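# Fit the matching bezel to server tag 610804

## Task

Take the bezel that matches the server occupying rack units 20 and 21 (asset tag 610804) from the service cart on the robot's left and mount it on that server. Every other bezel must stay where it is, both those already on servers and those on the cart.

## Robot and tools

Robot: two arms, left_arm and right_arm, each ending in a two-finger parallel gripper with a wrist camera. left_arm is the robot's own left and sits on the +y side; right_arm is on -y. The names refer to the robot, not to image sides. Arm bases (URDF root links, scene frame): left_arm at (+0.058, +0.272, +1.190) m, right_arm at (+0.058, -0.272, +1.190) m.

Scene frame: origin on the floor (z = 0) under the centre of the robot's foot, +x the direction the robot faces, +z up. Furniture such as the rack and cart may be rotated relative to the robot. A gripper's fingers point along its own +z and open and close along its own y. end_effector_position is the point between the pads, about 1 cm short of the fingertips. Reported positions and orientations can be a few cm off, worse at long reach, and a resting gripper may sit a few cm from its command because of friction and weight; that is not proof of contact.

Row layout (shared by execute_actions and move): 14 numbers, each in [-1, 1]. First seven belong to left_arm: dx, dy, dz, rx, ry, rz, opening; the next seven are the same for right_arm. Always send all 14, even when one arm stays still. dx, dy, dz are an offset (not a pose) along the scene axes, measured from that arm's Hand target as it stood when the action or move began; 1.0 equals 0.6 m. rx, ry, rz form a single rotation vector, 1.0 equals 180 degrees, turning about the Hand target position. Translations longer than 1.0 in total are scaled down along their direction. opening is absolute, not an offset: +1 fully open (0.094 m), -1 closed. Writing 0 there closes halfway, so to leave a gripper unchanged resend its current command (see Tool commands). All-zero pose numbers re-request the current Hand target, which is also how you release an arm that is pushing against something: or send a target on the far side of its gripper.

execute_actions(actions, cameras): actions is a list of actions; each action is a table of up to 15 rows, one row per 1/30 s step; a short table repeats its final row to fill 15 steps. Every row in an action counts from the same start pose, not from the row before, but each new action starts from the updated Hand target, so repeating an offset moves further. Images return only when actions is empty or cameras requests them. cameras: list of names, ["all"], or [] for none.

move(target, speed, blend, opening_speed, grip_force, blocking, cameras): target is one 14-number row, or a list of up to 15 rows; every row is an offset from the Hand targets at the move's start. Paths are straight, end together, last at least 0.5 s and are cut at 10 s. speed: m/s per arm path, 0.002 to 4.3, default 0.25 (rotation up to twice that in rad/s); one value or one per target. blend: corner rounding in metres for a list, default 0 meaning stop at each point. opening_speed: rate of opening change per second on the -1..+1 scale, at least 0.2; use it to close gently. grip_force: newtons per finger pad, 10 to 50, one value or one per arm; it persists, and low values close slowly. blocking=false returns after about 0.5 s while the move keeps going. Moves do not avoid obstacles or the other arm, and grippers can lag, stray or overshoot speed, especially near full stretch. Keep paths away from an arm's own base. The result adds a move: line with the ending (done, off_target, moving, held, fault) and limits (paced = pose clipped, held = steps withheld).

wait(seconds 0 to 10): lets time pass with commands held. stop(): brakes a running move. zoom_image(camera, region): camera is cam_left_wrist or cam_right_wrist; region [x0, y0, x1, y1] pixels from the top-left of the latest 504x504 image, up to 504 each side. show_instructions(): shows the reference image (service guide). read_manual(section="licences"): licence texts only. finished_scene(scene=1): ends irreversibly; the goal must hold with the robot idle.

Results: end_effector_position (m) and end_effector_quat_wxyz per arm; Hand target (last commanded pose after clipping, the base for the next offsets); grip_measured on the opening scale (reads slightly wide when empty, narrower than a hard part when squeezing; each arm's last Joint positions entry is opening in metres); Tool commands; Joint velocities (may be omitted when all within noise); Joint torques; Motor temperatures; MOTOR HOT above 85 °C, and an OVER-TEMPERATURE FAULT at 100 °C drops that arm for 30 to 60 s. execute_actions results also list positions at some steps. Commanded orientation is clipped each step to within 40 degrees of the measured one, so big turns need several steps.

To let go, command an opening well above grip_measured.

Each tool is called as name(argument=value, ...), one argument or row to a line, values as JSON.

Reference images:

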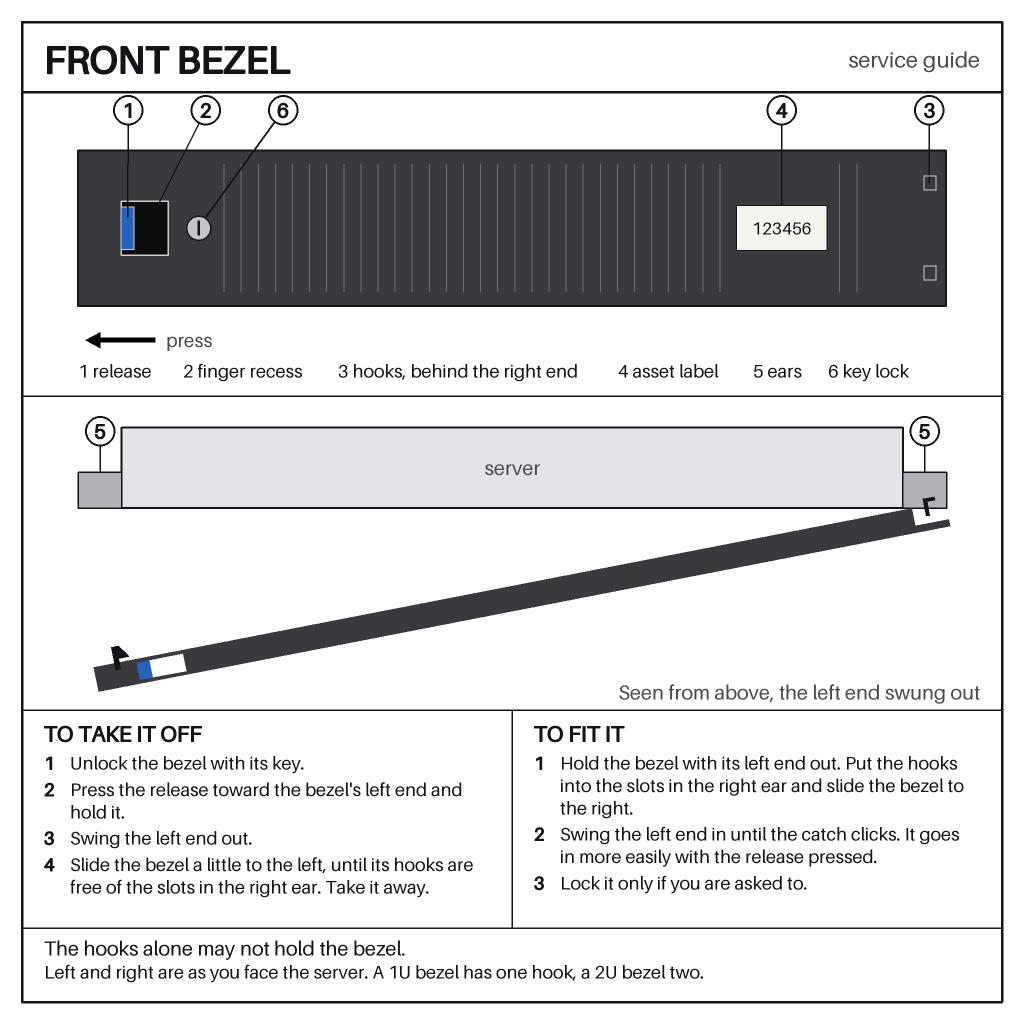

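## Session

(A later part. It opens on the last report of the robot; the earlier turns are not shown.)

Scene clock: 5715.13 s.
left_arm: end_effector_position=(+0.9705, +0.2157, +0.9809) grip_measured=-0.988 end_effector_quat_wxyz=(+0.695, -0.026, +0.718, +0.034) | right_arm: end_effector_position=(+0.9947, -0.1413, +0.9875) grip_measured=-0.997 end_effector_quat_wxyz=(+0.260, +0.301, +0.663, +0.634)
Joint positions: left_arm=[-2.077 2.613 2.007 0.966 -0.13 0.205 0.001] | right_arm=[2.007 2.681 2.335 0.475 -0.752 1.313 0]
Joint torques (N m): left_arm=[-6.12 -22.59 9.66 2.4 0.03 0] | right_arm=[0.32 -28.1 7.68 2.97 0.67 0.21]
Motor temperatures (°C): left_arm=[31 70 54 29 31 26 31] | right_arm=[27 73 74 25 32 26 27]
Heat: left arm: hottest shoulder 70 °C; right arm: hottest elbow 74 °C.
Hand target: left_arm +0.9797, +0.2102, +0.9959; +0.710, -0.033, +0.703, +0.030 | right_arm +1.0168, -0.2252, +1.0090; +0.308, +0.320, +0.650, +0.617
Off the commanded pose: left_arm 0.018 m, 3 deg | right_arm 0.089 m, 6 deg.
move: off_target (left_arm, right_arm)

move(
  target=[0.0,0.0,0.02,0,-0.02,0,-1,0,0,0,0,0,0,-1.0],
  speed=0.1,
)

Scene clock: 5719.37 s.
left_arm: end_effector_position=(+0.9680, +0.2163, +0.9878) grip_measured=-0.988 end_effector_quat_wxyz=(+0.711, -0.029, +0.701, +0.034) | right_arm: end_effector_position=(+0.9947, -0.1413, +0.9875) grip_measured=-0.997 end_effector_quat_wxyz=(+0.260, +0.301, +0.663, +0.634)
Joint positions: left_arm=[-2.077 2.62 2.007 1.02 -0.125 0.205 0.001] | right_arm=[2.007 2.681 2.335 0.475 -0.752 1.313 0]
Joint torques (N m): left_arm=[-6.07 -22.42 10.47 2.47 0.33 0.02] | right_arm=[-0.26 -28.04 7.62 2.89 0.67 0.22]
Motor temperatures (°C): left_arm=[31 71 54 29 31 26 31] | right_arm=[27 73 72 25 31 26 27]
Heat: left arm: hottest shoulder 71 °C; right arm: hottest shoulder 73 °C.
Hand target: left_arm +0.9796, +0.2101, +1.0077; +0.732, -0.034, +0.680, +0.029 | right_arm +1.0168, -0.2252, +1.0090; +0.308, +0.320, +0.650, +0.617
Off the commanded pose: left_arm 0.024 m, 3 deg | right_arm 0.089 m, 6 deg.
move: off_target (left_arm, right_arm)

move(
  target=[0.02,0.0,0.0,0,-0.012,0,-1,0,0,0,0,0,0,-1.0],
  speed=0.1,
)

move(
  target=[0.015,0.0,0.0,0,0,0,-1,0,0,0,0,0,0,-1.0],
  speed=0.1,
  cameras=["cam_left_wrist"],
)

zoom_image(
  camera="cam_left_wrist",
  region=[110, 90, 370, 300],
)

Scene clock: 5723.43 s.
left_arm: end_effector_position=(+0.9806, +0.2145, +0.9900) grip_measured=-0.988 end_effector_quat_wxyz=(+0.728, -0.031, +0.684, +0.033) | right_arm: end_effector_position=(+0.9947, -0.1413, +0.9875) grip_measured=-0.997 end_effector_quat_wxyz=(+0.260, +0.301, +0.663, +0.634)
Joint positions: left_arm=[-2.077 2.672 2.104 1.023 -0.115 0.205 0.001] | right_arm=[2.007 2.681 2.335 0.475 -0.752 1.313 0]
Joint torques (N m): left_arm=[-5.95 -22.59 10.88 2.18 0.33 0.03] | right_arm=[-0.38 -27.75 7.83 2.93 0.66 0.24]
Motor temperatures (°C): left_arm=[31 70 54 29 31 26 31] | right_arm=[27 74 70 25 31 26 27]
Heat: left arm: hottest shoulder 70 °C; right arm: hottest shoulder 74 °C.
Hand target: left_arm +0.9917, +0.2102, +1.0078; +0.744, -0.035, +0.666, +0.028 | right_arm +1.0168, -0.2252, +1.0090; +0.308, +0.320, +0.650, +0.617
Off the commanded pose: left_arm 0.021 m, 3 deg | right_arm 0.089 m, 6 deg.
move: off_target (left_arm, right_arm)

Scene clock: 5724.23 s.
left_arm: end_effector_position=(+0.9894, +0.2148, +0.9940) grip_measured=-0.988 end_effector_quat_wxyz=(+0.733, -0.032, +0.678, +0.033) | right_arm: end_effector_position=(+0.9947, -0.1413, +0.9875) grip_measured=-0.997 end_effector_quat_wxyz=(+0.260, +0.301, +0.663, +0.634)
Joint positions: left_arm=[-2.077 2.69 2.154 1.005 -0.115 0.205 0.001] | right_arm=[2.007 2.681 2.335 0.475 -0.752 1.313 0]
Joint torques (N m): left_arm=[-6.07 -22.89 11.17 1.68 0.33 0.03] | right_arm=[0.5 -28.4 7.82 2.95 0.7 0.17]
Motor temperatures (°C): left_arm=[31 70 54 29 31 26 31] | right_arm=[27 74 70 25 31 26 27]
Heat: left arm: hottest shoulder 70 °C; right arm: hottest shoulder 74 °C.
Hand target: left_arm +1.0006, +0.2101, +1.0077; +0.744, -0.034, +0.666, +0.028 | right_arm +1.0168, -0.2252, +1.0090; +0.308, +0.320, +0.650, +0.617
Off the commanded pose: left_arm 0.018 m, 2 deg | right_arm 0.089 m, 6 deg.
move: off_target (left_arm, right_arm)
camera_calibration:
cam_left_wrist: T_world_to_cam=[[0.0941388, -0.99551, 0.00987951, 0.110221], [-0.518905, -0.0575336, -0.852893, 1.37669], [0.849632, 0.0751638, -0.521992, -0.215166], [0, 0, 0, 1]] pos_world=[0.886807, 0.205105, 1.06077]
Images, in order (width x height): cam_left_wrist 504x504.

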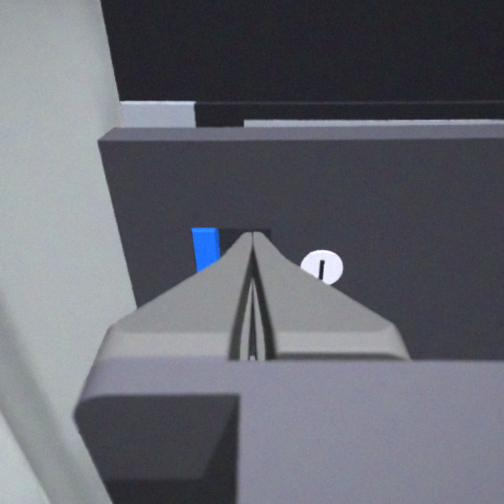

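Scaled by 1.938.

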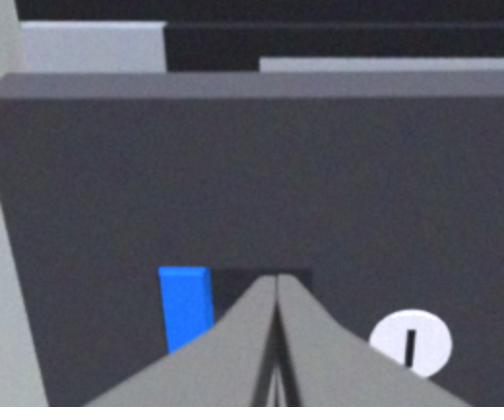

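move(
  target=[0.0,0.0,0.0,0,0.008,0.007,-1,0,0,0,0,0,0,-1.0],
  speed=0.1,
)

move(
  target=[0.015,0.0,0.0,0,0,0,-1,0,0,0,0,0,0,-1.0],
  speed=0.1,
  cameras=["cam_left_wrist"],
)

zoom_image(
  camera="cam_left_wrist",
  region=[110, 90, 370, 300],
)

Scene clock: 5729.70 s.
left_arm: end_effector_position=(+0.9894, +0.2181, +0.9889) grip_measured=-0.988 end_effector_quat_wxyz=(+0.725, -0.039, +0.686, +0.040) | right_arm: end_effector_position=(+0.9947, -0.1413, +0.9875) grip_measured=-0.997 end_effector_quat_wxyz=(+0.260, +0.301, +0.663, +0.634)
Joint positions: left_arm=[-2.077 2.69 2.154 0.988 -0.139 0.205 0.001] | right_arm=[2.007 2.681 2.335 0.475 -0.752 1.313 0]
Joint torques (N m): left_arm=[-6.36 -23.82 9.96 1.57 0.04 0.08] | right_arm=[0.15 -28.45 7.79 2.84 0.63 0.2]
Motor temperatures (°C): left_arm=[31 69 55 29 31 26 31] | right_arm=[27 74 68 25 31 26 27]
Heat: left arm: hottest shoulder 69 °C; right arm: hottest shoulder 74 °C.
Hand target: left_arm +1.0006, +0.2101, +1.0077; +0.735, -0.041, +0.675, +0.037 | right_arm +1.0168, -0.2252, +1.0090; +0.308, +0.320, +0.650, +0.617
Off the commanded pose: left_arm 0.023 m, 2 deg | right_arm 0.089 m, 6 deg.
move: off_target (left_arm, right_arm)

Scene clock: 5730.57 s.
left_arm: end_effector_position=(+0.9978, +0.2185, +0.9921) grip_measured=-0.988 end_effector_quat_wxyz=(+0.724, -0.039, +0.687, +0.040) | right_arm: end_effector_position=(+0.9947, -0.1413, +0.9875) grip_measured=-0.997 end_effector_quat_wxyz=(+0.260, +0.301, +0.663, +0.634)
Joint positions: left_arm=[-2.077 2.698 2.191 0.955 -0.14 0.205 0.001] | right_arm=[2.007 2.681 2.335 0.475 -0.752 1.313 0]
Joint torques (N m): left_arm=[-6.36 -23.06 11.54 1.65 0.09 0.07] | right_arm=[-0.21 -28.04 7.69 2.76 0.65 0.23]
Motor temperatures (°C): left_arm=[31 69 55 29 31 26 31] | right_arm=[27 74 68 25 31 26 27]
Heat: left arm: hottest shoulder 69 °C; right arm: hottest shoulder 74 °C.
Hand target: left_arm +1.0096, +0.2101, +1.0076; +0.735, -0.041, +0.675, +0.037 | right_arm +1.0168, -0.2252, +1.0090; +0.308, +0.320, +0.650, +0.617
Off the commanded pose: left_arm 0.021 m, 2 deg | right_arm 0.089 m, 6 deg.
move: off_target (left_arm, right_arm)
camera_calibration:
cam_left_wrist: T_world_to_cam=[[0.114621, -0.993374, 0.00842599, 0.0936986], [-0.539478, -0.0693655, -0.839138, 1.3891], [0.834162, 0.0916368, -0.543854, -0.190033], [0, 0, 0, 1]] pos_world=[0.897168, 0.206848, 1.06151]
Images, in order (width x height): cam_left_wrist 504x504.

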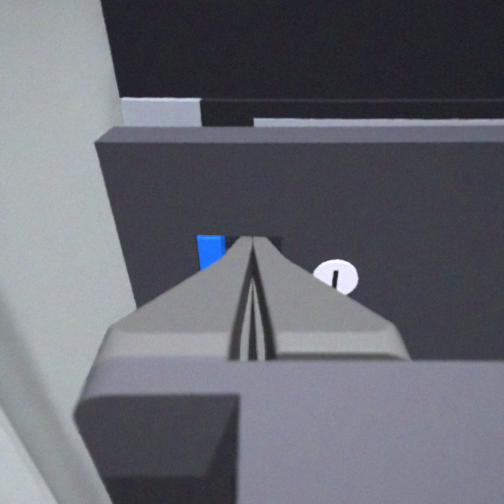

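Scaled by 1.938.

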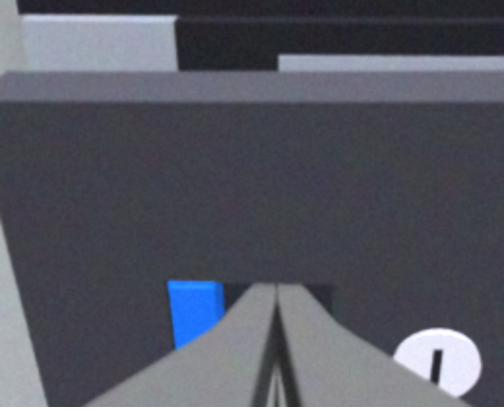

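move(
  target=[0.0,0.0,0.0,0,0,0,-0.75,0,0,0,0,0,0,-1.0],
  opening_speed=0.3,
  cameras=["cam_left_wrist"],
)

zoom_image(
  camera="cam_left_wrist",
  region=[110, 90, 370, 300],
)

Scene clock: 5734.90 s.
left_arm: end_effector_position=(+0.9976, +0.2191, +0.9917) grip_measured=-0.755 end_effector_quat_wxyz=(+0.724, -0.041, +0.688, +0.041) | right_arm: end_effector_position=(+0.9947, -0.1413, +0.9875) grip_measured=-0.997 end_effector_quat_wxyz=(+0.260, +0.301, +0.663, +0.634)
Joint positions: left_arm=[-2.077 2.698 2.191 0.955 -0.144 0.204 0.011] | right_arm=[2.007 2.681 2.335 0.475 -0.752 1.313 0]
Joint torques (N m): left_arm=[-6.36 -23.18 11.54 1.69 0.24 0.09] | right_arm=[0.44 -28.57 7.77 2.81 0.66 0.19]
Motor temperatures (°C): left_arm=[31 70 55 29 31 26 31] | right_arm=[27 74 67 25 31 26 27]
Heat: left arm: hottest shoulder 70 °C; right arm: hottest shoulder 74 °C.
Hand target: left_arm +1.0097, +0.2102, +1.0078; +0.736, -0.041, +0.675, +0.037 | right_arm +1.0168, -0.2252, +1.0090; +0.308, +0.320, +0.650, +0.617
Off the commanded pose: left_arm 0.022 m, 2 deg | right_arm 0.089 m, 6 deg.
move: off_target (left_arm, right_arm)
camera_calibration:
cam_left_wrist: T_world_to_cam=[[0.118208, -0.992937, 0.0101561, 0.0888718], [-0.540052, -0.0728689, -0.838471, 1.38927], [0.833289, 0.0936294, -0.544852, -0.188766], [0, 0, 0, 1]] pos_world=[0.897067, 0.207152, 1.06111]
Images, in order (width x height): cam_left_wrist 504x504.

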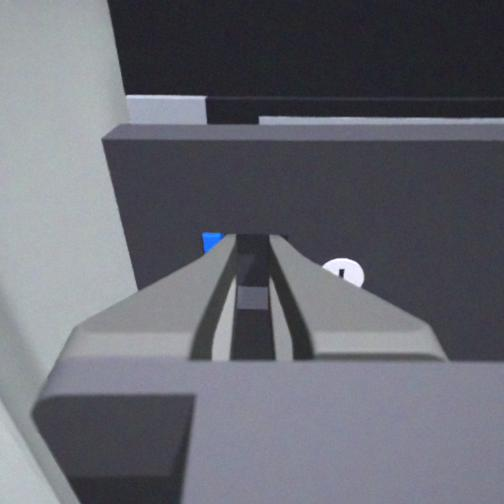

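Scaled by 1.938.

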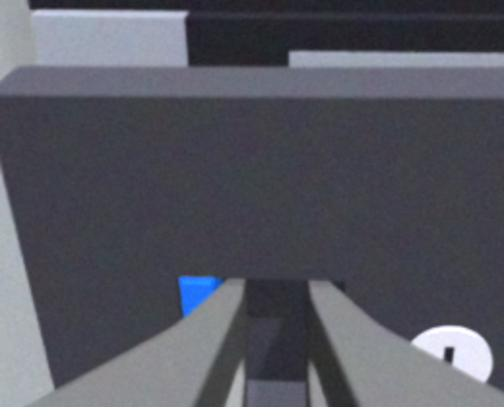

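move(
  target=[0.0,0.0,0.0,0,0,0,-0.45,0,0,0,0,0,0,-1.0],
  opening_speed=0.3,
  cameras=["cam_left_wrist"],
)

zoom_image(
  camera="cam_left_wrist",
  region=[110, 90, 370, 300],
)

Scene clock: 5738.97 s.
left_arm: end_effector_position=(+0.9977, +0.2207, +0.9916) grip_measured=-0.629 end_effector_quat_wxyz=(+0.724, -0.045, +0.688, +0.040) | right_arm: end_effector_position=(+0.9947, -0.1413, +0.9875) grip_measured=-0.997 end_effector_quat_wxyz=(+0.260, +0.301, +0.663, +0.634)
Joint positions: left_arm=[-2.076 2.698 2.191 0.955 -0.146 0.195 0.017] | right_arm=[2.007 2.681 2.335 0.475 -0.752 1.313 0]
Joint torques (N m): left_arm=[-6.42 -23 11.45 1.66 0.35 0.18] | right_arm=[-0.09 -28.51 7.8 3 0.64 0.19]
Motor temperatures (°C): left_arm=[30 69 55 29 30 26 31] | right_arm=[27 75 66 25 30 26 27]
Heat: left arm: hottest shoulder 69 °C; right arm: hottest shoulder 75 °C.
Hand target: left_arm +1.0096, +0.2101, +1.0077; +0.735, -0.041, +0.675, +0.037 | right_arm +1.0168, -0.2252, +1.0090; +0.308, +0.320, +0.650, +0.617
Off the commanded pose: left_arm 0.023 m, 2 deg | right_arm 0.089 m, 6 deg.
move: off_target (left_arm, right_arm)
camera_calibration:
cam_left_wrist: T_world_to_cam=[[0.121524, -0.99242, 0.0182699, 0.0789507], [-0.539297, -0.0814684, -0.838166, 1.39016], [0.833301, 0.0920046, -0.545109, -0.18847], [0, 0, 0, 1]] pos_world=[0.897168, 0.208947, 1.06101]
Images, in order (width x height): cam_left_wrist 504x504.

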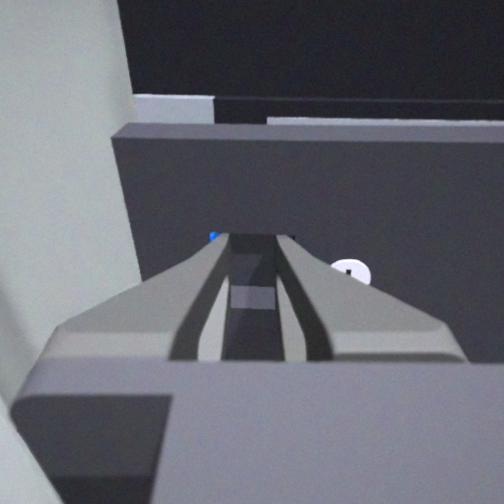

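Scaled by 1.938.

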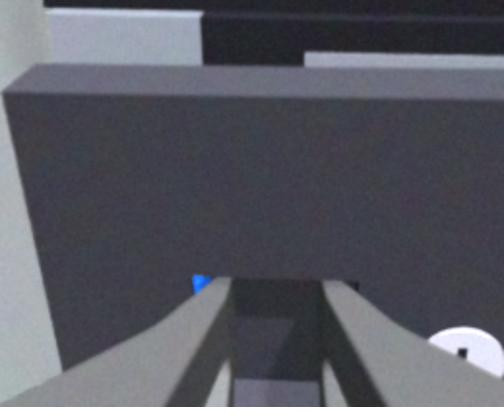

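move(
  target=[0.05,-0.06,0.02,0,0,0,-0.45,0,0,0,0,0,0,-1.0],
  speed=0.06,
)

move(
  target=[0.03,-0.04,0.01,0,0,0,-0.45,0,0,0,0,0,0,-1.0],
  speed=0.06,
  cameras=["cam_left_wrist"],
)

zoom_image(
  camera="cam_left_wrist",
  region=[110, 70, 370, 280],
)

Scene clock: 5743.57 s.
left_arm: end_effector_position=(+1.0008, +0.2200, +0.9910) grip_measured=-0.629 end_effector_quat_wxyz=(+0.725, -0.061, +0.684, +0.052) | right_arm: end_effector_position=(+0.9947, -0.1413, +0.9875) grip_measured=-0.997 end_effector_quat_wxyz=(+0.260, +0.301, +0.663, +0.634)
Joint positions: left_arm=[-2.085 2.722 2.234 0.951 -0.192 0.198 0.017] | right_arm=[2.007 2.681 2.335 0.475 -0.752 1.313 0]
Joint torques (N m): left_arm=[-9.23 -23.06 15.95 -0.58 0.64 0.39] | right_arm=[-0.26 -28.69 7.8 2.78 0.69 0.2]
Motor temperatures (°C): left_arm=[30 69 55 29 30 26 31] | right_arm=[27 75 65 25 30 26 27]
Heat: left arm: hottest shoulder 69 °C; right arm: hottest shoulder 75 °C.
Hand target: left_arm +1.0396, +0.1742, +1.0195; +0.735, -0.041, +0.675, +0.037 | right_arm +1.0168, -0.2252, +1.0090; +0.308, +0.320, +0.650, +0.617
Off the commanded pose: left_arm 0.067 m, 3 deg | right_arm 0.089 m, 6 deg.
move: off_target (left_arm, right_arm)

Scene clock: 5744.60 s.
left_arm: end_effector_position=(+1.0010, +0.2188, +0.9917) grip_measured=-0.629 end_effector_quat_wxyz=(+0.725, -0.074, +0.682, +0.063) | right_arm: end_effector_position=(+0.9947, -0.1413, +0.9875) grip_measured=-0.997 end_effector_quat_wxyz=(+0.260, +0.301, +0.663, +0.634)
Joint positions: left_arm=[-2.093 2.732 2.252 0.955 -0.234 0.202 0.017] | right_arm=[2.007 2.681 2.335 0.475 -0.752 1.313 0]
Joint torques (N m): left_arm=[-10.87 -23.53 17.36 -1.55 1.31 0.5] | right_arm=[-0.32 -28.28 7.84 2.99 0.66 0.21]
Motor temperatures (°C): left_arm=[30 69 55 29 30 26 31] | right_arm=[27 75 65 25 30 26 27]
Heat: left arm: hottest shoulder 69 °C; right arm: hottest shoulder 75 °C.
Hand target: left_arm +1.0576, +0.1502, +1.0257; +0.735, -0.041, +0.675, +0.037 | right_arm +1.0168, -0.2252, +1.0090; +0.308, +0.320, +0.650, +0.617
Off the commanded pose: left_arm 0.095 m, 5 deg | right_arm 0.089 m, 6 deg.
move: off_target (left_arm, right_arm)
camera_calibration:
cam_left_wrist: T_world_to_cam=[[0.195104, -0.980378, 0.0281687, -0.00946383], [-0.522637, -0.128227, -0.842857, 1.3902], [0.829931, 0.149723, -0.537399, -0.207809], [0, 0, 0, 1]] pos_world=[0.900883, 0.200096, 1.06033]
Images, in order (width x height): cam_left_wrist 504x504.

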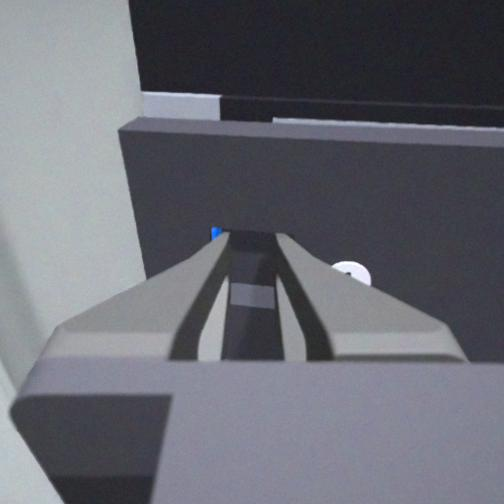

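Scaled by 1.938.

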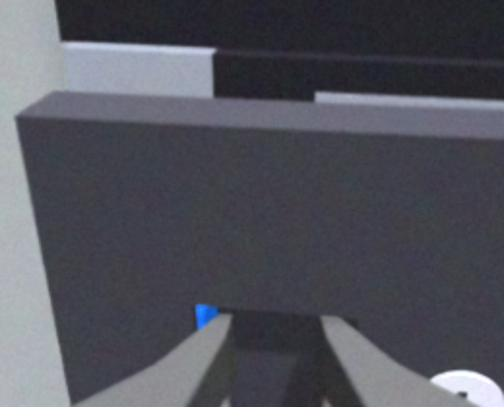

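move(
  target=[-0.06,0,0.03,0,0,0,-0.45,0,0,0,0,0,0,-1.0],
  speed=0.06,
)

move(
  target=[-0.01,0,0.02,0,0,0,-0.45,0,0,0,0,0,0,-1.0],
  speed=0.06,
)

Scene clock: 5759.00 s.
left_arm: end_effector_position=(+0.9998, +0.2188, +0.9934) grip_measured=-0.629 end_effector_quat_wxyz=(+0.721, -0.071, +0.687, +0.063) | right_arm: end_effector_position=(+0.9947, -0.1413, +0.9875) grip_measured=-0.997 end_effector_quat_wxyz=(+0.260, +0.301, +0.663, +0.634)
Joint positions: left_arm=[-2.093 2.713 2.224 0.949 -0.232 0.202 0.017] | right_arm=[2.007 2.681 2.335 0.475 -0.752 1.313 0]
Joint torques (N m): left_arm=[-11.34 -26.87 8.96 0.91 0.94 0.53] | right_arm=[-0.09 -27.99 7.64 2.85 0.64 0.22]
Motor temperatures (°C): left_arm=[31 67 58 29 31 26 32] | right_arm=[27 76 63 25 30 26 27]
Heat: left arm: hottest shoulder 67 °C; right arm: hottest shoulder 76 °C.
Hand target: left_arm +1.0216, +0.1502, +1.0437; +0.735, -0.041, +0.675, +0.037 | right_arm +1.0168, -0.2252, +1.0090; +0.308, +0.320, +0.650, +0.617
Off the commanded pose: left_arm 0.088 m, 5 deg | right_arm 0.089 m, 6 deg.
move: off_target (left_arm, right_arm)

Scene clock: 5759.73 s.
left_arm: end_effector_position=(+0.9983, +0.2187, +0.9941) grip_measured=-0.629 end_effector_quat_wxyz=(+0.712, -0.068, +0.696, +0.062) | right_arm: end_effector_position=(+0.9947, -0.1413, +0.9875) grip_measured=-0.997 end_effector_quat_wxyz=(+0.260, +0.301, +0.663, +0.634)
Joint positions: left_arm=[-2.094 2.688 2.189 0.933 -0.232 0.202 0.017] | right_arm=[2.007 2.681 2.335 0.475 -0.752 1.313 0]
Joint torques (N m): left_arm=[-11.34 -27.4 8.29 1.83 0.77 0.54] | right_arm=[-0.38 -28.63 7.84 2.93 0.71 0.21]
Motor temperatures (°C): left_arm=[31 67 58 29 31 26 32] | right_arm=[27 76 62 25 30 26 27]
Heat: left arm: hottest shoulder 67 °C; right arm: hottest shoulder 76 °C.
Hand target: left_arm +1.0157, +0.1501, +1.0558; +0.736, -0.041, +0.675, +0.036 | right_arm +1.0168, -0.2252, +1.0090; +0.308, +0.320, +0.650, +0.617
Off the commanded pose: left_arm 0.094 m, 6 deg | right_arm 0.089 m, 6 deg.
move: off_target (left_arm, right_arm)

move(
  target=[0.01,0,0.02,0,-0.025,0,-0.45,0,0,0,0,0,0,-1.0],
  speed=0.06,
)

move(
  target=[0.01,0,0.01,0,-0.01,0,-0.45,0,0,0,0,0,0,-1.0],
  speed=0.06,
  cameras=["cam_left_wrist"],
)

zoom_image(
  camera="cam_left_wrist",
  region=[110, 70, 370, 280],
)

Scene clock: 5763.47 s.
left_arm: end_effector_position=(+0.9978, +0.2185, +0.9980) grip_measured=-0.629 end_effector_quat_wxyz=(+0.717, -0.066, +0.691, +0.063) | right_arm: end_effector_position=(+0.9947, -0.1413, +0.9875) grip_measured=-0.997 end_effector_quat_wxyz=(+0.260, +0.301, +0.663, +0.634)
Joint positions: left_arm=[-2.094 2.687 2.186 0.95 -0.226 0.209 0.017] | right_arm=[2.007 2.681 2.335 0.475 -0.752 1.313 0]
Joint torques (N m): left_arm=[-11.34 -25.05 12.9 3.14 1.26 0.52] | right_arm=[-0.5 -27.87 7.57 2.88 0.64 0.2]
Motor temperatures (°C): left_arm=[31 69 58 29 31 26 32] | right_arm=[27 76 62 25 30 26 27]
Heat: left arm: hottest shoulder 69 °C; right arm: hottest shoulder 76 °C.
Hand target: left_arm +1.0216, +0.1501, +1.0677; +0.761, -0.043, +0.646, +0.035 | right_arm +1.0168, -0.2252, +1.0090; +0.308, +0.320, +0.650, +0.617
Off the commanded pose: left_arm 0.101 m, 8 deg | right_arm 0.089 m, 6 deg.
move: off_target (left_arm, right_arm)

Scene clock: 5764.37 s.
left_arm: end_effector_position=(+1.0002, +0.2177, +0.9994) grip_measured=-0.629 end_effector_quat_wxyz=(+0.726, -0.065, +0.682, +0.063) | right_arm: end_effector_position=(+0.9947, -0.1413, +0.9875) grip_measured=-0.997 end_effector_quat_wxyz=(+0.260, +0.301, +0.663, +0.634)
Joint positions: left_arm=[-2.094 2.706 2.218 0.962 -0.22 0.213 0.017] | right_arm=[2.007 2.681 2.335 0.475 -0.752 1.313 0]
Joint torques (N m): left_arm=[-11.34 -25.29 13.71 2.96 1.36 0.5] | right_arm=[-0.56 -28.1 7.73 2.82 0.64 0.24]
Motor temperatures (°C): left_arm=[31 69 58 29 31 26 32] | right_arm=[27 76 62 25 30 26 27]
Heat: left arm: hottest shoulder 69 °C; right arm: hottest shoulder 76 °C.
Hand target: left_arm +1.0276, +0.1500, +1.0735; +0.771, -0.043, +0.634, +0.034 | right_arm +1.0168, -0.2252, +1.0090; +0.308, +0.320, +0.650, +0.617
Off the commanded pose: left_arm 0.104 m, 9 deg | right_arm 0.089 m, 6 deg.
move: off_target (left_arm, right_arm)
camera_calibration:
cam_left_wrist: T_world_to_cam=[[0.182319, -0.9831, 0.0165652, 0.0143425], [-0.524795, -0.111544, -0.843888, 1.39569], [0.831474, 0.145163, -0.536263, -0.204633], [0, 0, 0, 1]] pos_world=[0.899983, 0.199486, 1.06783]
Images, in order (width x height): cam_left_wrist 504x504.

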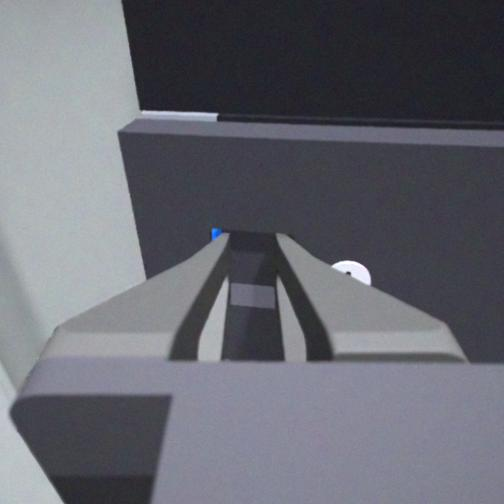

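Scaled by 1.938.

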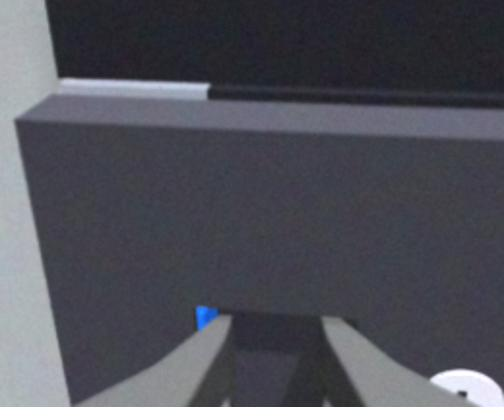

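move(
  target=[0.03,0,0.015,0,-0.005,0,-0.45,0,0,0,0,0,0,-1.0],
  speed=0.06,
)

move(
  target=[0.03,0,0.01,0,0,0,-0.45,0,0,0,0,0,0,-1.0],
  speed=0.06,
  cameras=["cam_left_wrist"],
)

zoom_image(
  camera="cam_left_wrist",
  region=[110, 70, 370, 280],
)

Scene clock: 5768.07 s.
left_arm: end_effector_position=(+1.0054, +0.2180, +1.0009) grip_measured=-0.629 end_effector_quat_wxyz=(+0.731, -0.064, +0.676, +0.063) | right_arm: end_effector_position=(+0.9947, -0.1413, +0.9875) grip_measured=-0.997 end_effector_quat_wxyz=(+0.260, +0.301, +0.663, +0.634)
Joint positions: left_arm=[-2.093 2.728 2.262 0.956 -0.215 0.216 0.017] | right_arm=[2.007 2.681 2.335 0.475 -0.752 1.313 0]
Joint torques (N m): left_arm=[-11.46 -25.7 15.49 1.99 1.36 0.48] | right_arm=[0.26 -28.22 7.68 2.85 0.65 0.22]
Motor temperatures (°C): left_arm=[31 70 59 29 31 26 32] | right_arm=[27 76 61 25 30 26 27]
Heat: left arm: hottest shoulder 70 °C; right arm: hottest shoulder 76 °C.
Hand target: left_arm +1.0456, +0.1503, +1.0826; +0.776, -0.044, +0.628, +0.034 | right_arm +1.0168, -0.2252, +1.0090; +0.308, +0.320, +0.650, +0.617
Off the commanded pose: left_arm 0.114 m, 9 deg | right_arm 0.089 m, 6 deg.
move: off_target (left_arm, right_arm)

Scene clock: 5768.90 s.
left_arm: end_effector_position=(+1.0059, +0.2184, +1.0013) grip_measured=-0.629 end_effector_quat_wxyz=(+0.732, -0.065, +0.675, +0.064) | right_arm: end_effector_position=(+0.9947, -0.1413, +0.9875) grip_measured=-0.997 end_effector_quat_wxyz=(+0.260, +0.301, +0.663, +0.634)
Joint positions: left_arm=[-2.093 2.731 2.268 0.957 -0.218 0.217 0.017] | right_arm=[2.007 2.681 2.335 0.475 -0.752 1.313 0]
Joint torques (N m): left_arm=[-11.4 -26.34 17.31 0.88 1.44 0.47] | right_arm=[-0.03 -28.51 7.76 2.82 0.66 0.19]
Motor temperatures (°C): left_arm=[31 70 59 29 31 26 32] | right_arm=[27 76 61 25 30 26 27]
Heat: left arm: hottest shoulder 70 °C; right arm: hottest shoulder 76 °C.
Hand target: left_arm +1.0636, +0.1503, +1.0886; +0.776, -0.044, +0.628, +0.034 | right_arm +1.0168, -0.2252, +1.0090; +0.308, +0.320, +0.650, +0.617
Off the commanded pose: left_arm 0.125 m, 9 deg | right_arm 0.089 m, 6 deg.
move: off_target (left_arm, right_arm)
camera_calibration:
cam_left_wrist: T_world_to_cam=[[0.184791, -0.982631, 0.0170119, 0.0109565], [-0.507627, -0.110257, -0.854493, 1.39339], [0.841526, 0.149267, -0.519185, -0.236492], [0, 0, 0, 1]] pos_world=[0.904314, 0.199698, 1.06767]
Images, in order (width x height): cam_left_wrist 504x504.

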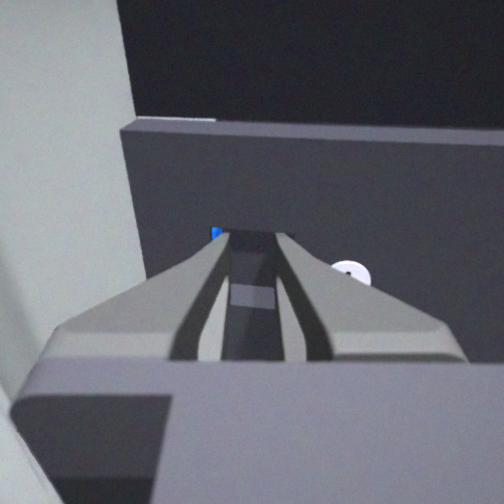

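Scaled by 1.938.

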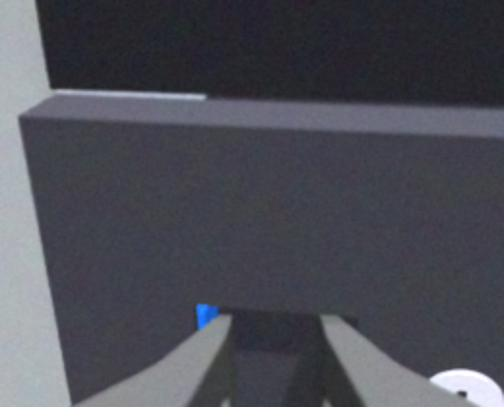

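move(
  target=[0.02,0,0.0,0,0,0,-0.45,0,0,0,0,0,0,-1.0],
  speed=0.06,
)

move(
  target=[0.0,0,0.0,0,0,0,-0.75,0,0,0,0,0,0,-1.0],
  opening_speed=0.5,
  cameras=["cam_left_wrist"],
)

zoom_image(
  camera="cam_left_wrist",
  region=[110, 70, 370, 280],
)

Scene clock: 5773.37 s.
left_arm: end_effector_position=(+1.0064, +0.2185, +1.0004) grip_measured=-0.629 end_effector_quat_wxyz=(+0.735, -0.066, +0.672, +0.066) | right_arm: end_effector_position=(+0.9947, -0.1413, +0.9875) grip_measured=-0.997 end_effector_quat_wxyz=(+0.260, +0.301, +0.663, +0.634)
Joint positions: left_arm=[-2.093 2.742 2.284 0.96 -0.219 0.218 0.017] | right_arm=[2.007 2.681 2.335 0.475 -0.752 1.313 0]
Joint torques (N m): left_arm=[-11.34 -26.52 18.29 0.13 1.56 0.44] | right_arm=[-0.03 -28.92 7.83 2.86 0.68 0.22]
Motor temperatures (°C): left_arm=[31 70 60 29 32 26 33] | right_arm=[27 76 61 25 30 26 27]
Heat: left arm: hottest shoulder 70 °C; right arm: hottest shoulder 76 °C.
Hand target: left_arm +1.0756, +0.1502, +1.0887; +0.776, -0.044, +0.628, +0.034 | right_arm +1.0168, -0.2252, +1.0090; +0.308, +0.320, +0.650, +0.617
Off the commanded pose: left_arm 0.131 m, 8 deg | right_arm 0.089 m, 6 deg.
move: off_target (left_arm, right_arm)

Scene clock: 5774.20 s.
left_arm: end_effector_position=(+1.0073, +0.2172, +1.0003) grip_measured=-0.751 end_effector_quat_wxyz=(+0.736, -0.063, +0.671, +0.070) | right_arm: end_effector_position=(+0.9947, -0.1413, +0.9875) grip_measured=-0.997 end_effector_quat_wxyz=(+0.260, +0.301, +0.663, +0.634)
Joint positions: left_arm=[-2.094 2.749 2.297 0.959 -0.221 0.23 0.012] | right_arm=[2.007 2.681 2.335 0.475 -0.752 1.313 0]
Joint torques (N m): left_arm=[-11.28 -26.87 17.88 0.03 1.67 0.29] | right_arm=[-0.15 -28.22 7.58 3.02 0.66 0.22]
Motor temperatures (°C): left_arm=[31 70 60 29 32 26 32] | right_arm=[27 76 61 25 30 26 27]
Heat: left arm: hottest shoulder 70 °C; right arm: hottest shoulder 76 °C.
Hand target: left_arm +1.0756, +0.1501, +1.0887; +0.776, -0.044, +0.628, +0.034 | right_arm +1.0168, -0.2252, +1.0090; +0.308, +0.320, +0.650, +0.617
Off the commanded pose: left_arm 0.130 m, 8 deg | right_arm 0.089 m, 6 deg.
move: off_target (left_arm, right_arm)
camera_calibration:
cam_left_wrist: T_world_to_cam=[[0.189804, -0.981797, 0.00700344, 0.0143588], [-0.499341, -0.102671, -0.8603, 1.38891], [0.845359, 0.159792, -0.509739, -0.253632], [0, 0, 0, 1]] pos_world=[0.905227, 0.197227, 1.0655]
Images, in order (width x height): cam_left_wrist 504x504.

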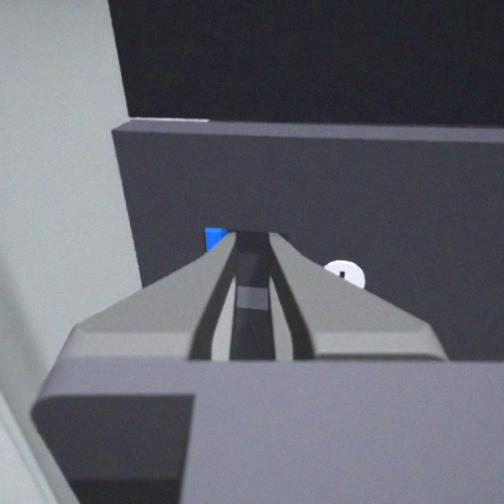

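Scaled by 1.938.

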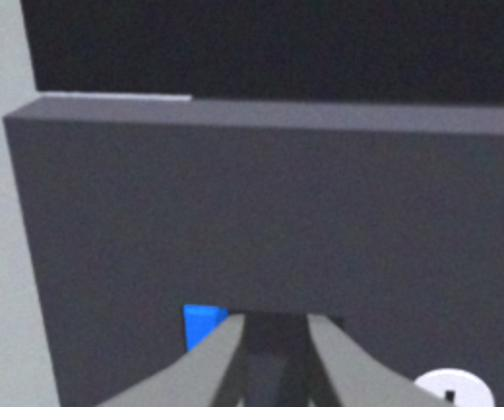

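move(
  target=[-0.06,0.06,-0.01,0,0,0,-1,0,0,0,0,0,0,-1.0],
  speed=0.08,
  cameras=["cam_left_wrist"],
)

zoom_image(
  camera="cam_left_wrist",
  region=[110, 70, 370, 280],
)

Scene clock: 5778.23 s.
left_arm: end_effector_position=(+1.0077, +0.2134, +1.0014) grip_measured=-0.988 end_effector_quat_wxyz=(+0.740, -0.047, +0.668, +0.059) | right_arm: end_effector_position=(+0.9947, -0.1413, +0.9875) grip_measured=-0.997 end_effector_quat_wxyz=(+0.260, +0.301, +0.663, +0.634)
Joint positions: left_arm=[-2.091 2.748 2.293 0.963 -0.179 0.234 0.001] | right_arm=[2.007 2.681 2.335 0.475 -0.752 1.313 0]
Joint torques (N m): left_arm=[-8.41 -28.4 10.95 1.88 1.39 0.03] | right_arm=[0.26 -28.51 7.8 2.78 0.66 0.2]
Motor temperatures (°C): left_arm=[31 71 61 29 32 26 32] | right_arm=[27 76 60 25 30 26 27]
Heat: left arm: hottest shoulder 71 °C; right arm: hottest shoulder 76 °C.
Hand target: left_arm +1.0396, +0.1861, +1.0826; +0.776, -0.044, +0.628, +0.034 | right_arm +1.0168, -0.2252, +1.0090; +0.308, +0.320, +0.650, +0.617
Off the commanded pose: left_arm 0.092 m, 7 deg | right_arm 0.089 m, 6 deg.
move: off_target (left_arm, right_arm)
camera_calibration:
cam_left_wrist: T_world_to_cam=[[0.15339, -0.988165, -0.00134099, 0.0569452], [-0.494862, -0.0756411, -0.865673, 1.38478], [0.855326, 0.133449, -0.500608, -0.266333], [0, 0, 0, 1]] pos_world=[0.904344, 0.19656, 1.06552]
Images, in order (width x height): cam_left_wrist 504x504.

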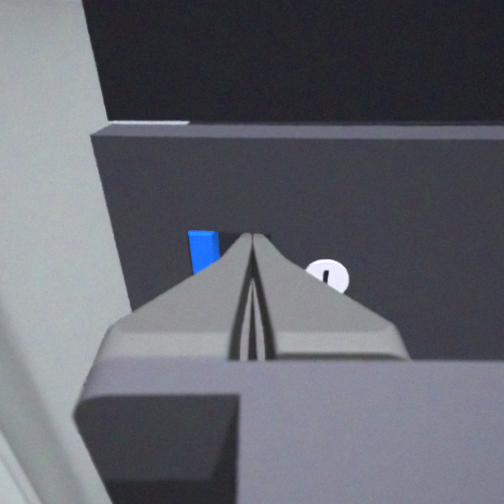

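Scaled by 1.938.

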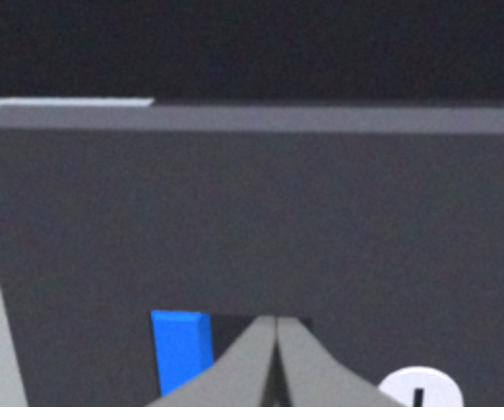

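Blue is back out. Retract the left further.

move(
  target=[
    [-0.06,0.03,-0.03,0,0,0,-1,0,0,0,0,0,0,-1.0],
    [-0.16,0.04,-0.05,0,0.03,0,-1,0,0,0,0,0,0,-1.0],
  ],
  speed=0.08,
  cameras=["cam_left_wrist"],
)

zoom_image(
  camera="cam_left_wrist",
  region=[110, 50, 370, 260],
)

Scene clock: 5782.60 s.
left_arm: end_effector_position=(+0.9378, +0.2152, +1.0250) grip_measured=-0.988 end_effector_quat_wxyz=(+0.731, -0.034, +0.680, +0.042) | right_arm: end_effector_position=(+0.9947, -0.1413, +0.9875) grip_measured=-0.997 end_effector_quat_wxyz=(+0.260, +0.301, +0.663, +0.634)
Joint positions: left_arm=[-2.092 2.521 1.822 1.166 -0.145 0.222 0.001] | right_arm=[2.007 2.681 2.335 0.475 -0.752 1.313 0]
Joint torques (N m): left_arm=[-6.18 -24 6.02 2.56 0.04 -0.03] | right_arm=[-0.26 -28.28 7.68 2.86 0.61 0.16]
Motor temperatures (°C): left_arm=[31 72 60 29 32 26 32] | right_arm=[27 76 60 25 30 26 27]
Heat: left arm: hottest shoulder 72 °C; right arm: hottest shoulder 76 °C.
Hand target: left_arm +0.9436, +0.2103, +1.0526; +0.746, -0.042, +0.664, +0.036 | right_arm +1.0168, -0.2252, +1.0090; +0.308, +0.320, +0.650, +0.617
Off the commanded pose: left_arm 0.029 m, 3 deg | right_arm 0.089 m, 6 deg.
move: off_target (left_arm, right_arm)
camera_calibration:
cam_left_wrist: T_world_to_cam=[[0.11142, -0.993773, 0.000365298, 0.108269], [-0.524123, -0.0590761, -0.849591, 1.37811], [0.844323, 0.0944701, -0.527442, -0.148715], [0, 0, 0, 1]] pos_world=[0.835797, 0.203057, 1.09235]
Images, in order (width x height): cam_left_wrist 504x504.

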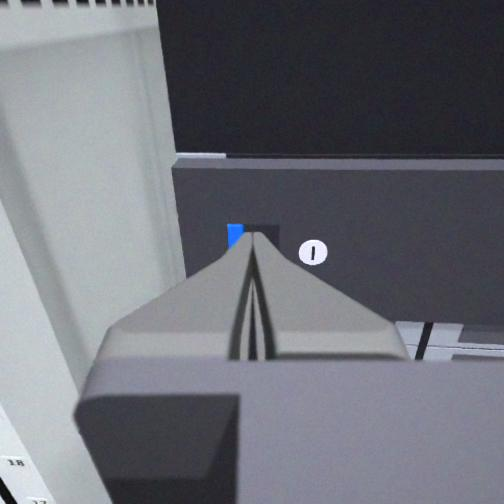

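Scaled by 1.938.

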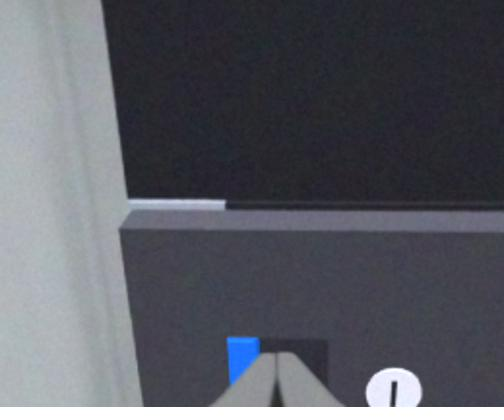

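move(
  target=[
    [-0.06,0,0,0,0,0,-1,-0.08,0.05,0.03,0,0,0,-1.0],
    [-0.06,0.0,-0.0,0,0,0,-1,-0.16,0.02,0.05,0,0,0,-1.0],
  ],
  speed=0.08,
  cameras=["cam_left_wrist","cam_right_wrist"],
)

zoom_image(
  camera="cam_left_wrist",
  region=[130, 50, 370, 260],
)

zoom_image(
  camera="cam_right_wrist",
  region=[90, 20, 470, 260],
)

Scene clock: 5789.27 s.
left_arm: end_effector_position=(+0.9021, +0.2146, +1.0265) grip_measured=-0.988 end_effector_quat_wxyz=(+0.731, -0.035, +0.680, +0.042) | right_arm: end_effector_position=(+0.9107, -0.1974, +1.0093) grip_measured=-0.997 end_effector_quat_wxyz=(+0.288, +0.328, +0.660, +0.612)
Joint positions: left_arm=[-2.096 2.476 1.678 1.266 -0.148 0.222 0.001] | right_arm=[1.949 2.405 1.762 0.782 -0.719 1.315 0]
Joint torques (N m): left_arm=[-5.89 -23.12 5.03 2.56 0.04 -0.01] | right_arm=[4.13 -25.76 5.46 2.82 -0.22 0.2]
Motor temperatures (°C): left_arm=[31 70 59 29 31 26 31] | right_arm=[27 76 59 25 30 26 27]
Heat: left arm: hottest shoulder 70 °C; right arm: hottest shoulder 76 °C.
Hand target: left_arm +0.9075, +0.2100, +1.0525; +0.746, -0.042, +0.664, +0.036 | right_arm +0.9209, -0.2133, +1.0392; +0.308, +0.320, +0.650, +0.617
Off the commanded pose: left_arm 0.027 m, 3 deg | right_arm 0.035 m, 3 deg.
move: off_target (left_arm, right_arm)
camera_calibration:
cam_left_wrist: T_world_to_cam=[[0.110803, -0.99384, 0.0021607, 0.110399], [-0.5231, -0.0601684, -0.850145, 1.36052], [0.845038, 0.0930681, -0.526544, -0.118981], [0, 0, 0, 1]] pos_world=[0.799999, 0.202653, 1.09375]
cam_right_wrist: T_world_to_cam=[[-0.0890628, -0.030598, -0.995556, 1.0811], [-0.959725, 0.270022, 0.0775584, 0.852397], [0.266449, 0.962368, -0.0534146, 0.129194], [0, 0, 0, 1]] pos_world=[0.87993, -0.321419, 1.01709]

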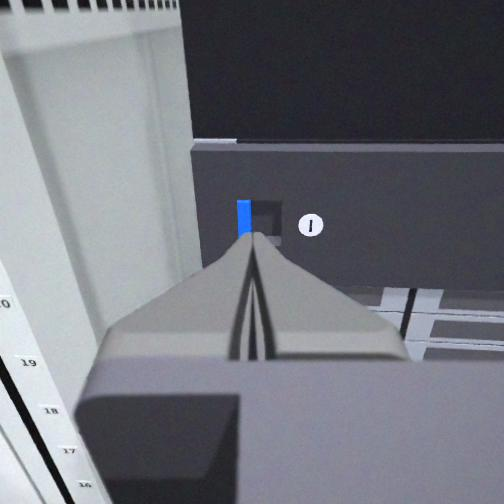

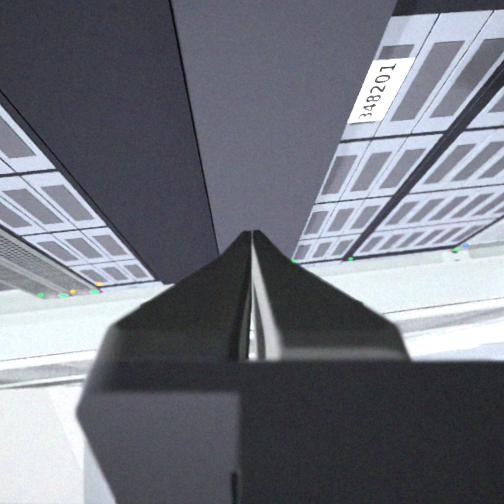

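Scaled by 2.100.

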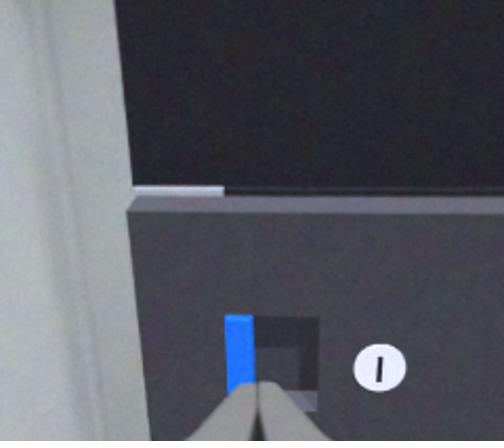

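Scaled by 1.326.

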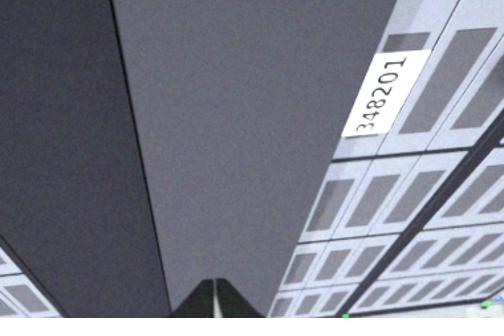

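move(
  target=[0,0,0,0,0,0,-1,0.04,-0.035,0.0,0,0,0,-1.0],
  speed=0.15,
  cameras=["cam_right_wrist"],
)

zoom_image(
  camera="cam_right_wrist",
  region=[90, 0, 470, 240],
)

Scene clock: 5792.73 s.
left_arm: end_effector_position=(+0.9021, +0.2146, +1.0265) grip_measured=-0.988 end_effector_quat_wxyz=(+0.731, -0.035, +0.680, +0.042) | right_arm: end_effector_position=(+0.9291, -0.2226, +1.0228) grip_measured=-0.997 end_effector_quat_wxyz=(+0.297, +0.324, +0.656, +0.613)
Joint positions: left_arm=[-2.096 2.476 1.678 1.266 -0.148 0.222 0.001] | right_arm=[1.921 2.405 1.821 0.748 -0.743 1.322 0]
Joint torques (N m): left_arm=[-5.95 -23.12 5.07 2.56 0.04 0] | right_arm=[4.84 -23.94 9.58 1.47 -0.14 0.19]
Motor temperatures (°C): left_arm=[31 70 58 29 31 26 31] | right_arm=[27 75 59 25 30 26 27]
Heat: left arm: hottest shoulder 70 °C; right arm: hottest shoulder 75 °C.
Hand target: left_arm +0.9075, +0.2100, +1.0525; +0.746, -0.042, +0.664, +0.036 | right_arm +0.9448, -0.2342, +1.0391; +0.308, +0.320, +0.650, +0.617
Off the commanded pose: left_arm 0.027 m, 3 deg | right_arm 0.026 m, 2 deg.
move: off_target (left_arm, right_arm)
camera_calibration:
cam_right_wrist: T_world_to_cam=[[-0.069137, -0.0319479, -0.997095, 1.07818], [-0.959294, 0.276461, 0.0576578, 0.897244], [0.273816, 0.960494, -0.0497611, 0.138272], [0, 0, 0, 1]] pos_world=[0.897401, -0.346417, 1.03019]
Images, in order (width x height): cam_right_wrist 504x504.

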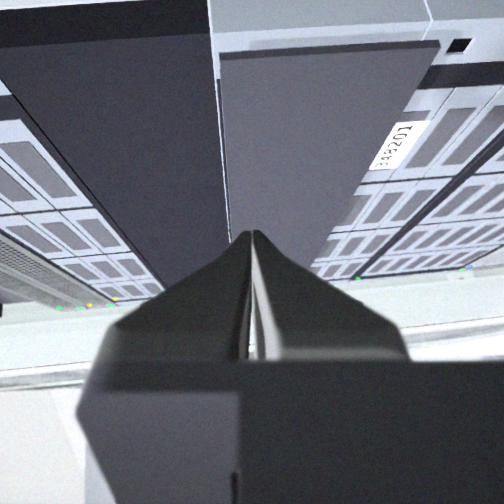

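Scaled by 1.326.

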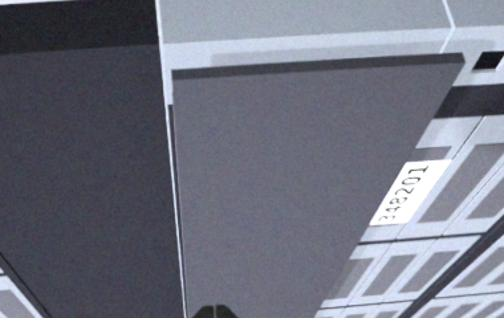

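move(
  target=[
    [0,0.055,-0.05,0,0,0,-1,0,0,0,0,0,0,-1.0],
    [0.12,0.055,-0.05,0,0,0,-1,0,0,0,0,0,0,-1.0],
  ],
  speed=0.12,
  cameras=["cam_left_wrist"],
)

Scene clock: 5803.00 s.
left_arm: end_effector_position=(+0.9689, +0.2443, +1.0110) grip_measured=-0.988 end_effector_quat_wxyz=(+0.736, -0.038, +0.674, +0.041) | right_arm: end_effector_position=(+0.9291, -0.2226, +1.0228) grip_measured=-0.997 end_effector_quat_wxyz=(+0.297, +0.324, +0.656, +0.613)
Joint positions: left_arm=[-2.048 2.599 1.99 1.091 -0.107 0.197 0.001] | right_arm=[1.921 2.405 1.821 0.748 -0.743 1.322 0]
Joint torques (N m): left_arm=[-5.42 -22.89 10 1.68 0.33 -0.02] | right_arm=[4.25 -23.59 9.46 1.46 -0.21 0.16]
Motor temperatures (°C): left_arm=[30 69 57 29 30 26 31] | right_arm=[27 74 59 25 29 26 27]
Heat: left arm: hottest shoulder 69 °C; right arm: hottest shoulder 74 °C.
Hand target: left_arm +0.9796, +0.2433, +1.0226; +0.746, -0.042, +0.664, +0.036 | right_arm +0.9448, -0.2342, +1.0391; +0.308, +0.320, +0.650, +0.617
Off the commanded pose: left_arm 0.016 m, 2 deg | right_arm 0.025 m, 2 deg.
move: off_target (left_arm, right_arm)
camera_calibration:
cam_left_wrist: T_world_to_cam=[[0.113943, -0.993453, 0.00830751, 0.123233], [-0.509117, -0.0655693, -0.858196, 1.38005], [0.853122, 0.0935562, -0.513255, -0.207776], [0, 0, 0, 1]] pos_world=[0.865824, 0.232353, 1.07669]
Images, in order (width x height): cam_left_wrist 504x504.

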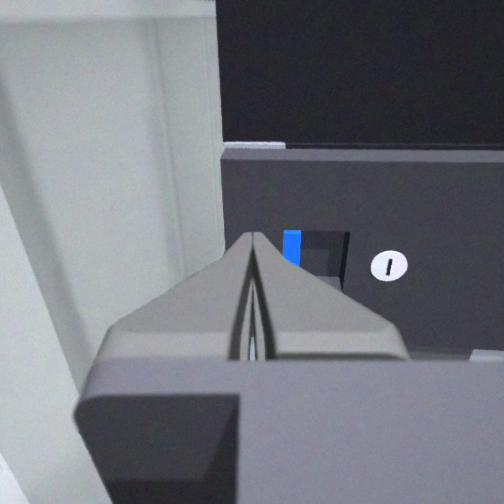

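move(
  target=[0.05,0.0,-0.01,0,0,0,-1,0,0,0,0,0,0,-1.0],
  speed=0.06,
)

move(
  target=[0.05,0.0,0.01,0,0,0,-1,0,0,0,0,0,0,-1.0],
  speed=0.06,
)

move(
  target=[0.04,0.0,0.01,0,0,0,-1,0,0,0,0,0,0,-1.0],
  speed=0.06,
  cameras=["cam_left_wrist"],
)

Scene clock: 5807.90 s.
left_arm: end_effector_position=(+0.9931, +0.2426, +1.0052) grip_measured=-0.988 end_effector_quat_wxyz=(+0.739, -0.038, +0.672, +0.040) | right_arm: end_effector_position=(+0.9291, -0.2226, +1.0228) grip_measured=-0.997 end_effector_quat_wxyz=(+0.297, +0.324, +0.656, +0.613)
Joint positions: left_arm=[-2.048 2.667 2.141 1.014 -0.105 0.196 0.001] | right_arm=[1.921 2.405 1.821 0.748 -0.743 1.322 0]
Joint torques (N m): left_arm=[-5.3 -22.59 12.72 0.84 0.33 0.01] | right_arm=[3.78 -23.71 9.33 1.32 -0.17 0.17]
Motor temperatures (°C): left_arm=[30 70 57 29 30 26 31] | right_arm=[27 73 60 25 29 26 27]
Heat: left arm: hottest shoulder 70 °C; right arm: hottest shoulder 73 °C.
Hand target: left_arm +1.0096, +0.2433, +1.0166; +0.746, -0.042, +0.664, +0.036 | right_arm +0.9448, -0.2342, +1.0391; +0.308, +0.320, +0.650, +0.617
Off the commanded pose: left_arm 0.020 m, 1 deg | right_arm 0.025 m, 2 deg.
move: off_target (left_arm, right_arm)

Scene clock: 5808.77 s.
left_arm: end_effector_position=(+0.9945, +0.2429, +1.0058) grip_measured=-0.988 end_effector_quat_wxyz=(+0.747, -0.043, +0.662, +0.043) | right_arm: end_effector_position=(+0.9291, -0.2226, +1.0228) grip_measured=-0.997 end_effector_quat_wxyz=(+0.297, +0.324, +0.656, +0.613)
Joint positions: left_arm=[-2.049 2.69 2.174 1.032 -0.11 0.196 0.001] | right_arm=[1.921 2.405 1.821 0.748 -0.743 1.322 0]
Joint torques (N m): left_arm=[-5.36 -23.06 17.03 -2.07 0.52 -0.02] | right_arm=[3.9 -23.59 9.39 1.5 -0.17 0.22]
Motor temperatures (°C): left_arm=[30 70 57 29 30 26 31] | right_arm=[27 73 60 25 29 26 27]
Heat: left arm: hottest shoulder 70 °C; right arm: hottest shoulder 73 °C.
Hand target: left_arm +1.0397, +0.2433, +1.0228; +0.746, -0.042, +0.664, +0.036 | right_arm +0.9448, -0.2342, +1.0391; +0.308, +0.320, +0.650, +0.617
Off the commanded pose: left_arm 0.048 m, 1 deg | right_arm 0.025 m, 2 deg.
move: off_target (left_arm, right_arm)

Scene clock: 5809.70 s.
left_arm: end_effector_position=(+0.9953, +0.2426, +1.0066) grip_measured=-0.988 end_effector_quat_wxyz=(+0.749, -0.046, +0.659, +0.045) | right_arm: end_effector_position=(+0.9291, -0.2226, +1.0228) grip_measured=-0.997 end_effector_quat_wxyz=(+0.297, +0.324, +0.656, +0.613)
Joint positions: left_arm=[-2.051 2.696 2.186 1.035 -0.118 0.196 0.001] | right_arm=[1.921 2.405 1.821 0.748 -0.743 1.322 0]
Joint torques (N m): left_arm=[-5.19 -23.71 19.26 -3.58 0.81 -0.01] | right_arm=[4.6 -24 9.42 1.61 -0.17 0.16]
Motor temperatures (°C): left_arm=[30 70 57 29 30 26 31] | right_arm=[27 73 60 25 29 26 27]
Heat: left arm: hottest shoulder 70 °C; right arm: hottest shoulder 73 °C.
Hand target: left_arm +1.0637, +0.2431, +1.0290; +0.746, -0.042, +0.663, +0.036 | right_arm +0.9448, -0.2342, +1.0391; +0.308, +0.320, +0.650, +0.617
Off the commanded pose: left_arm 0.072 m, 1 deg | right_arm 0.025 m, 2 deg.
move: off_target (left_arm, right_arm)
camera_calibration:
cam_left_wrist: T_world_to_cam=[[0.130215, -0.991332, 0.017485, 0.0926472], [-0.472844, -0.0775907, -0.877724, 1.37604], [0.871472, 0.106025, -0.478848, -0.28836], [0, 0, 0, 1]] pos_world=[0.889884, 0.229185, 1.06808]
Images, in order (width x height): cam_left_wrist 504x504.

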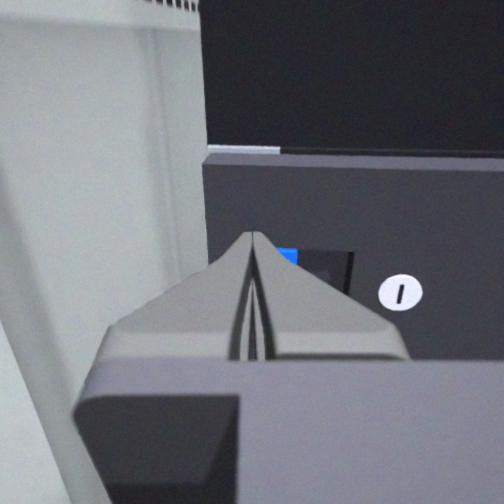

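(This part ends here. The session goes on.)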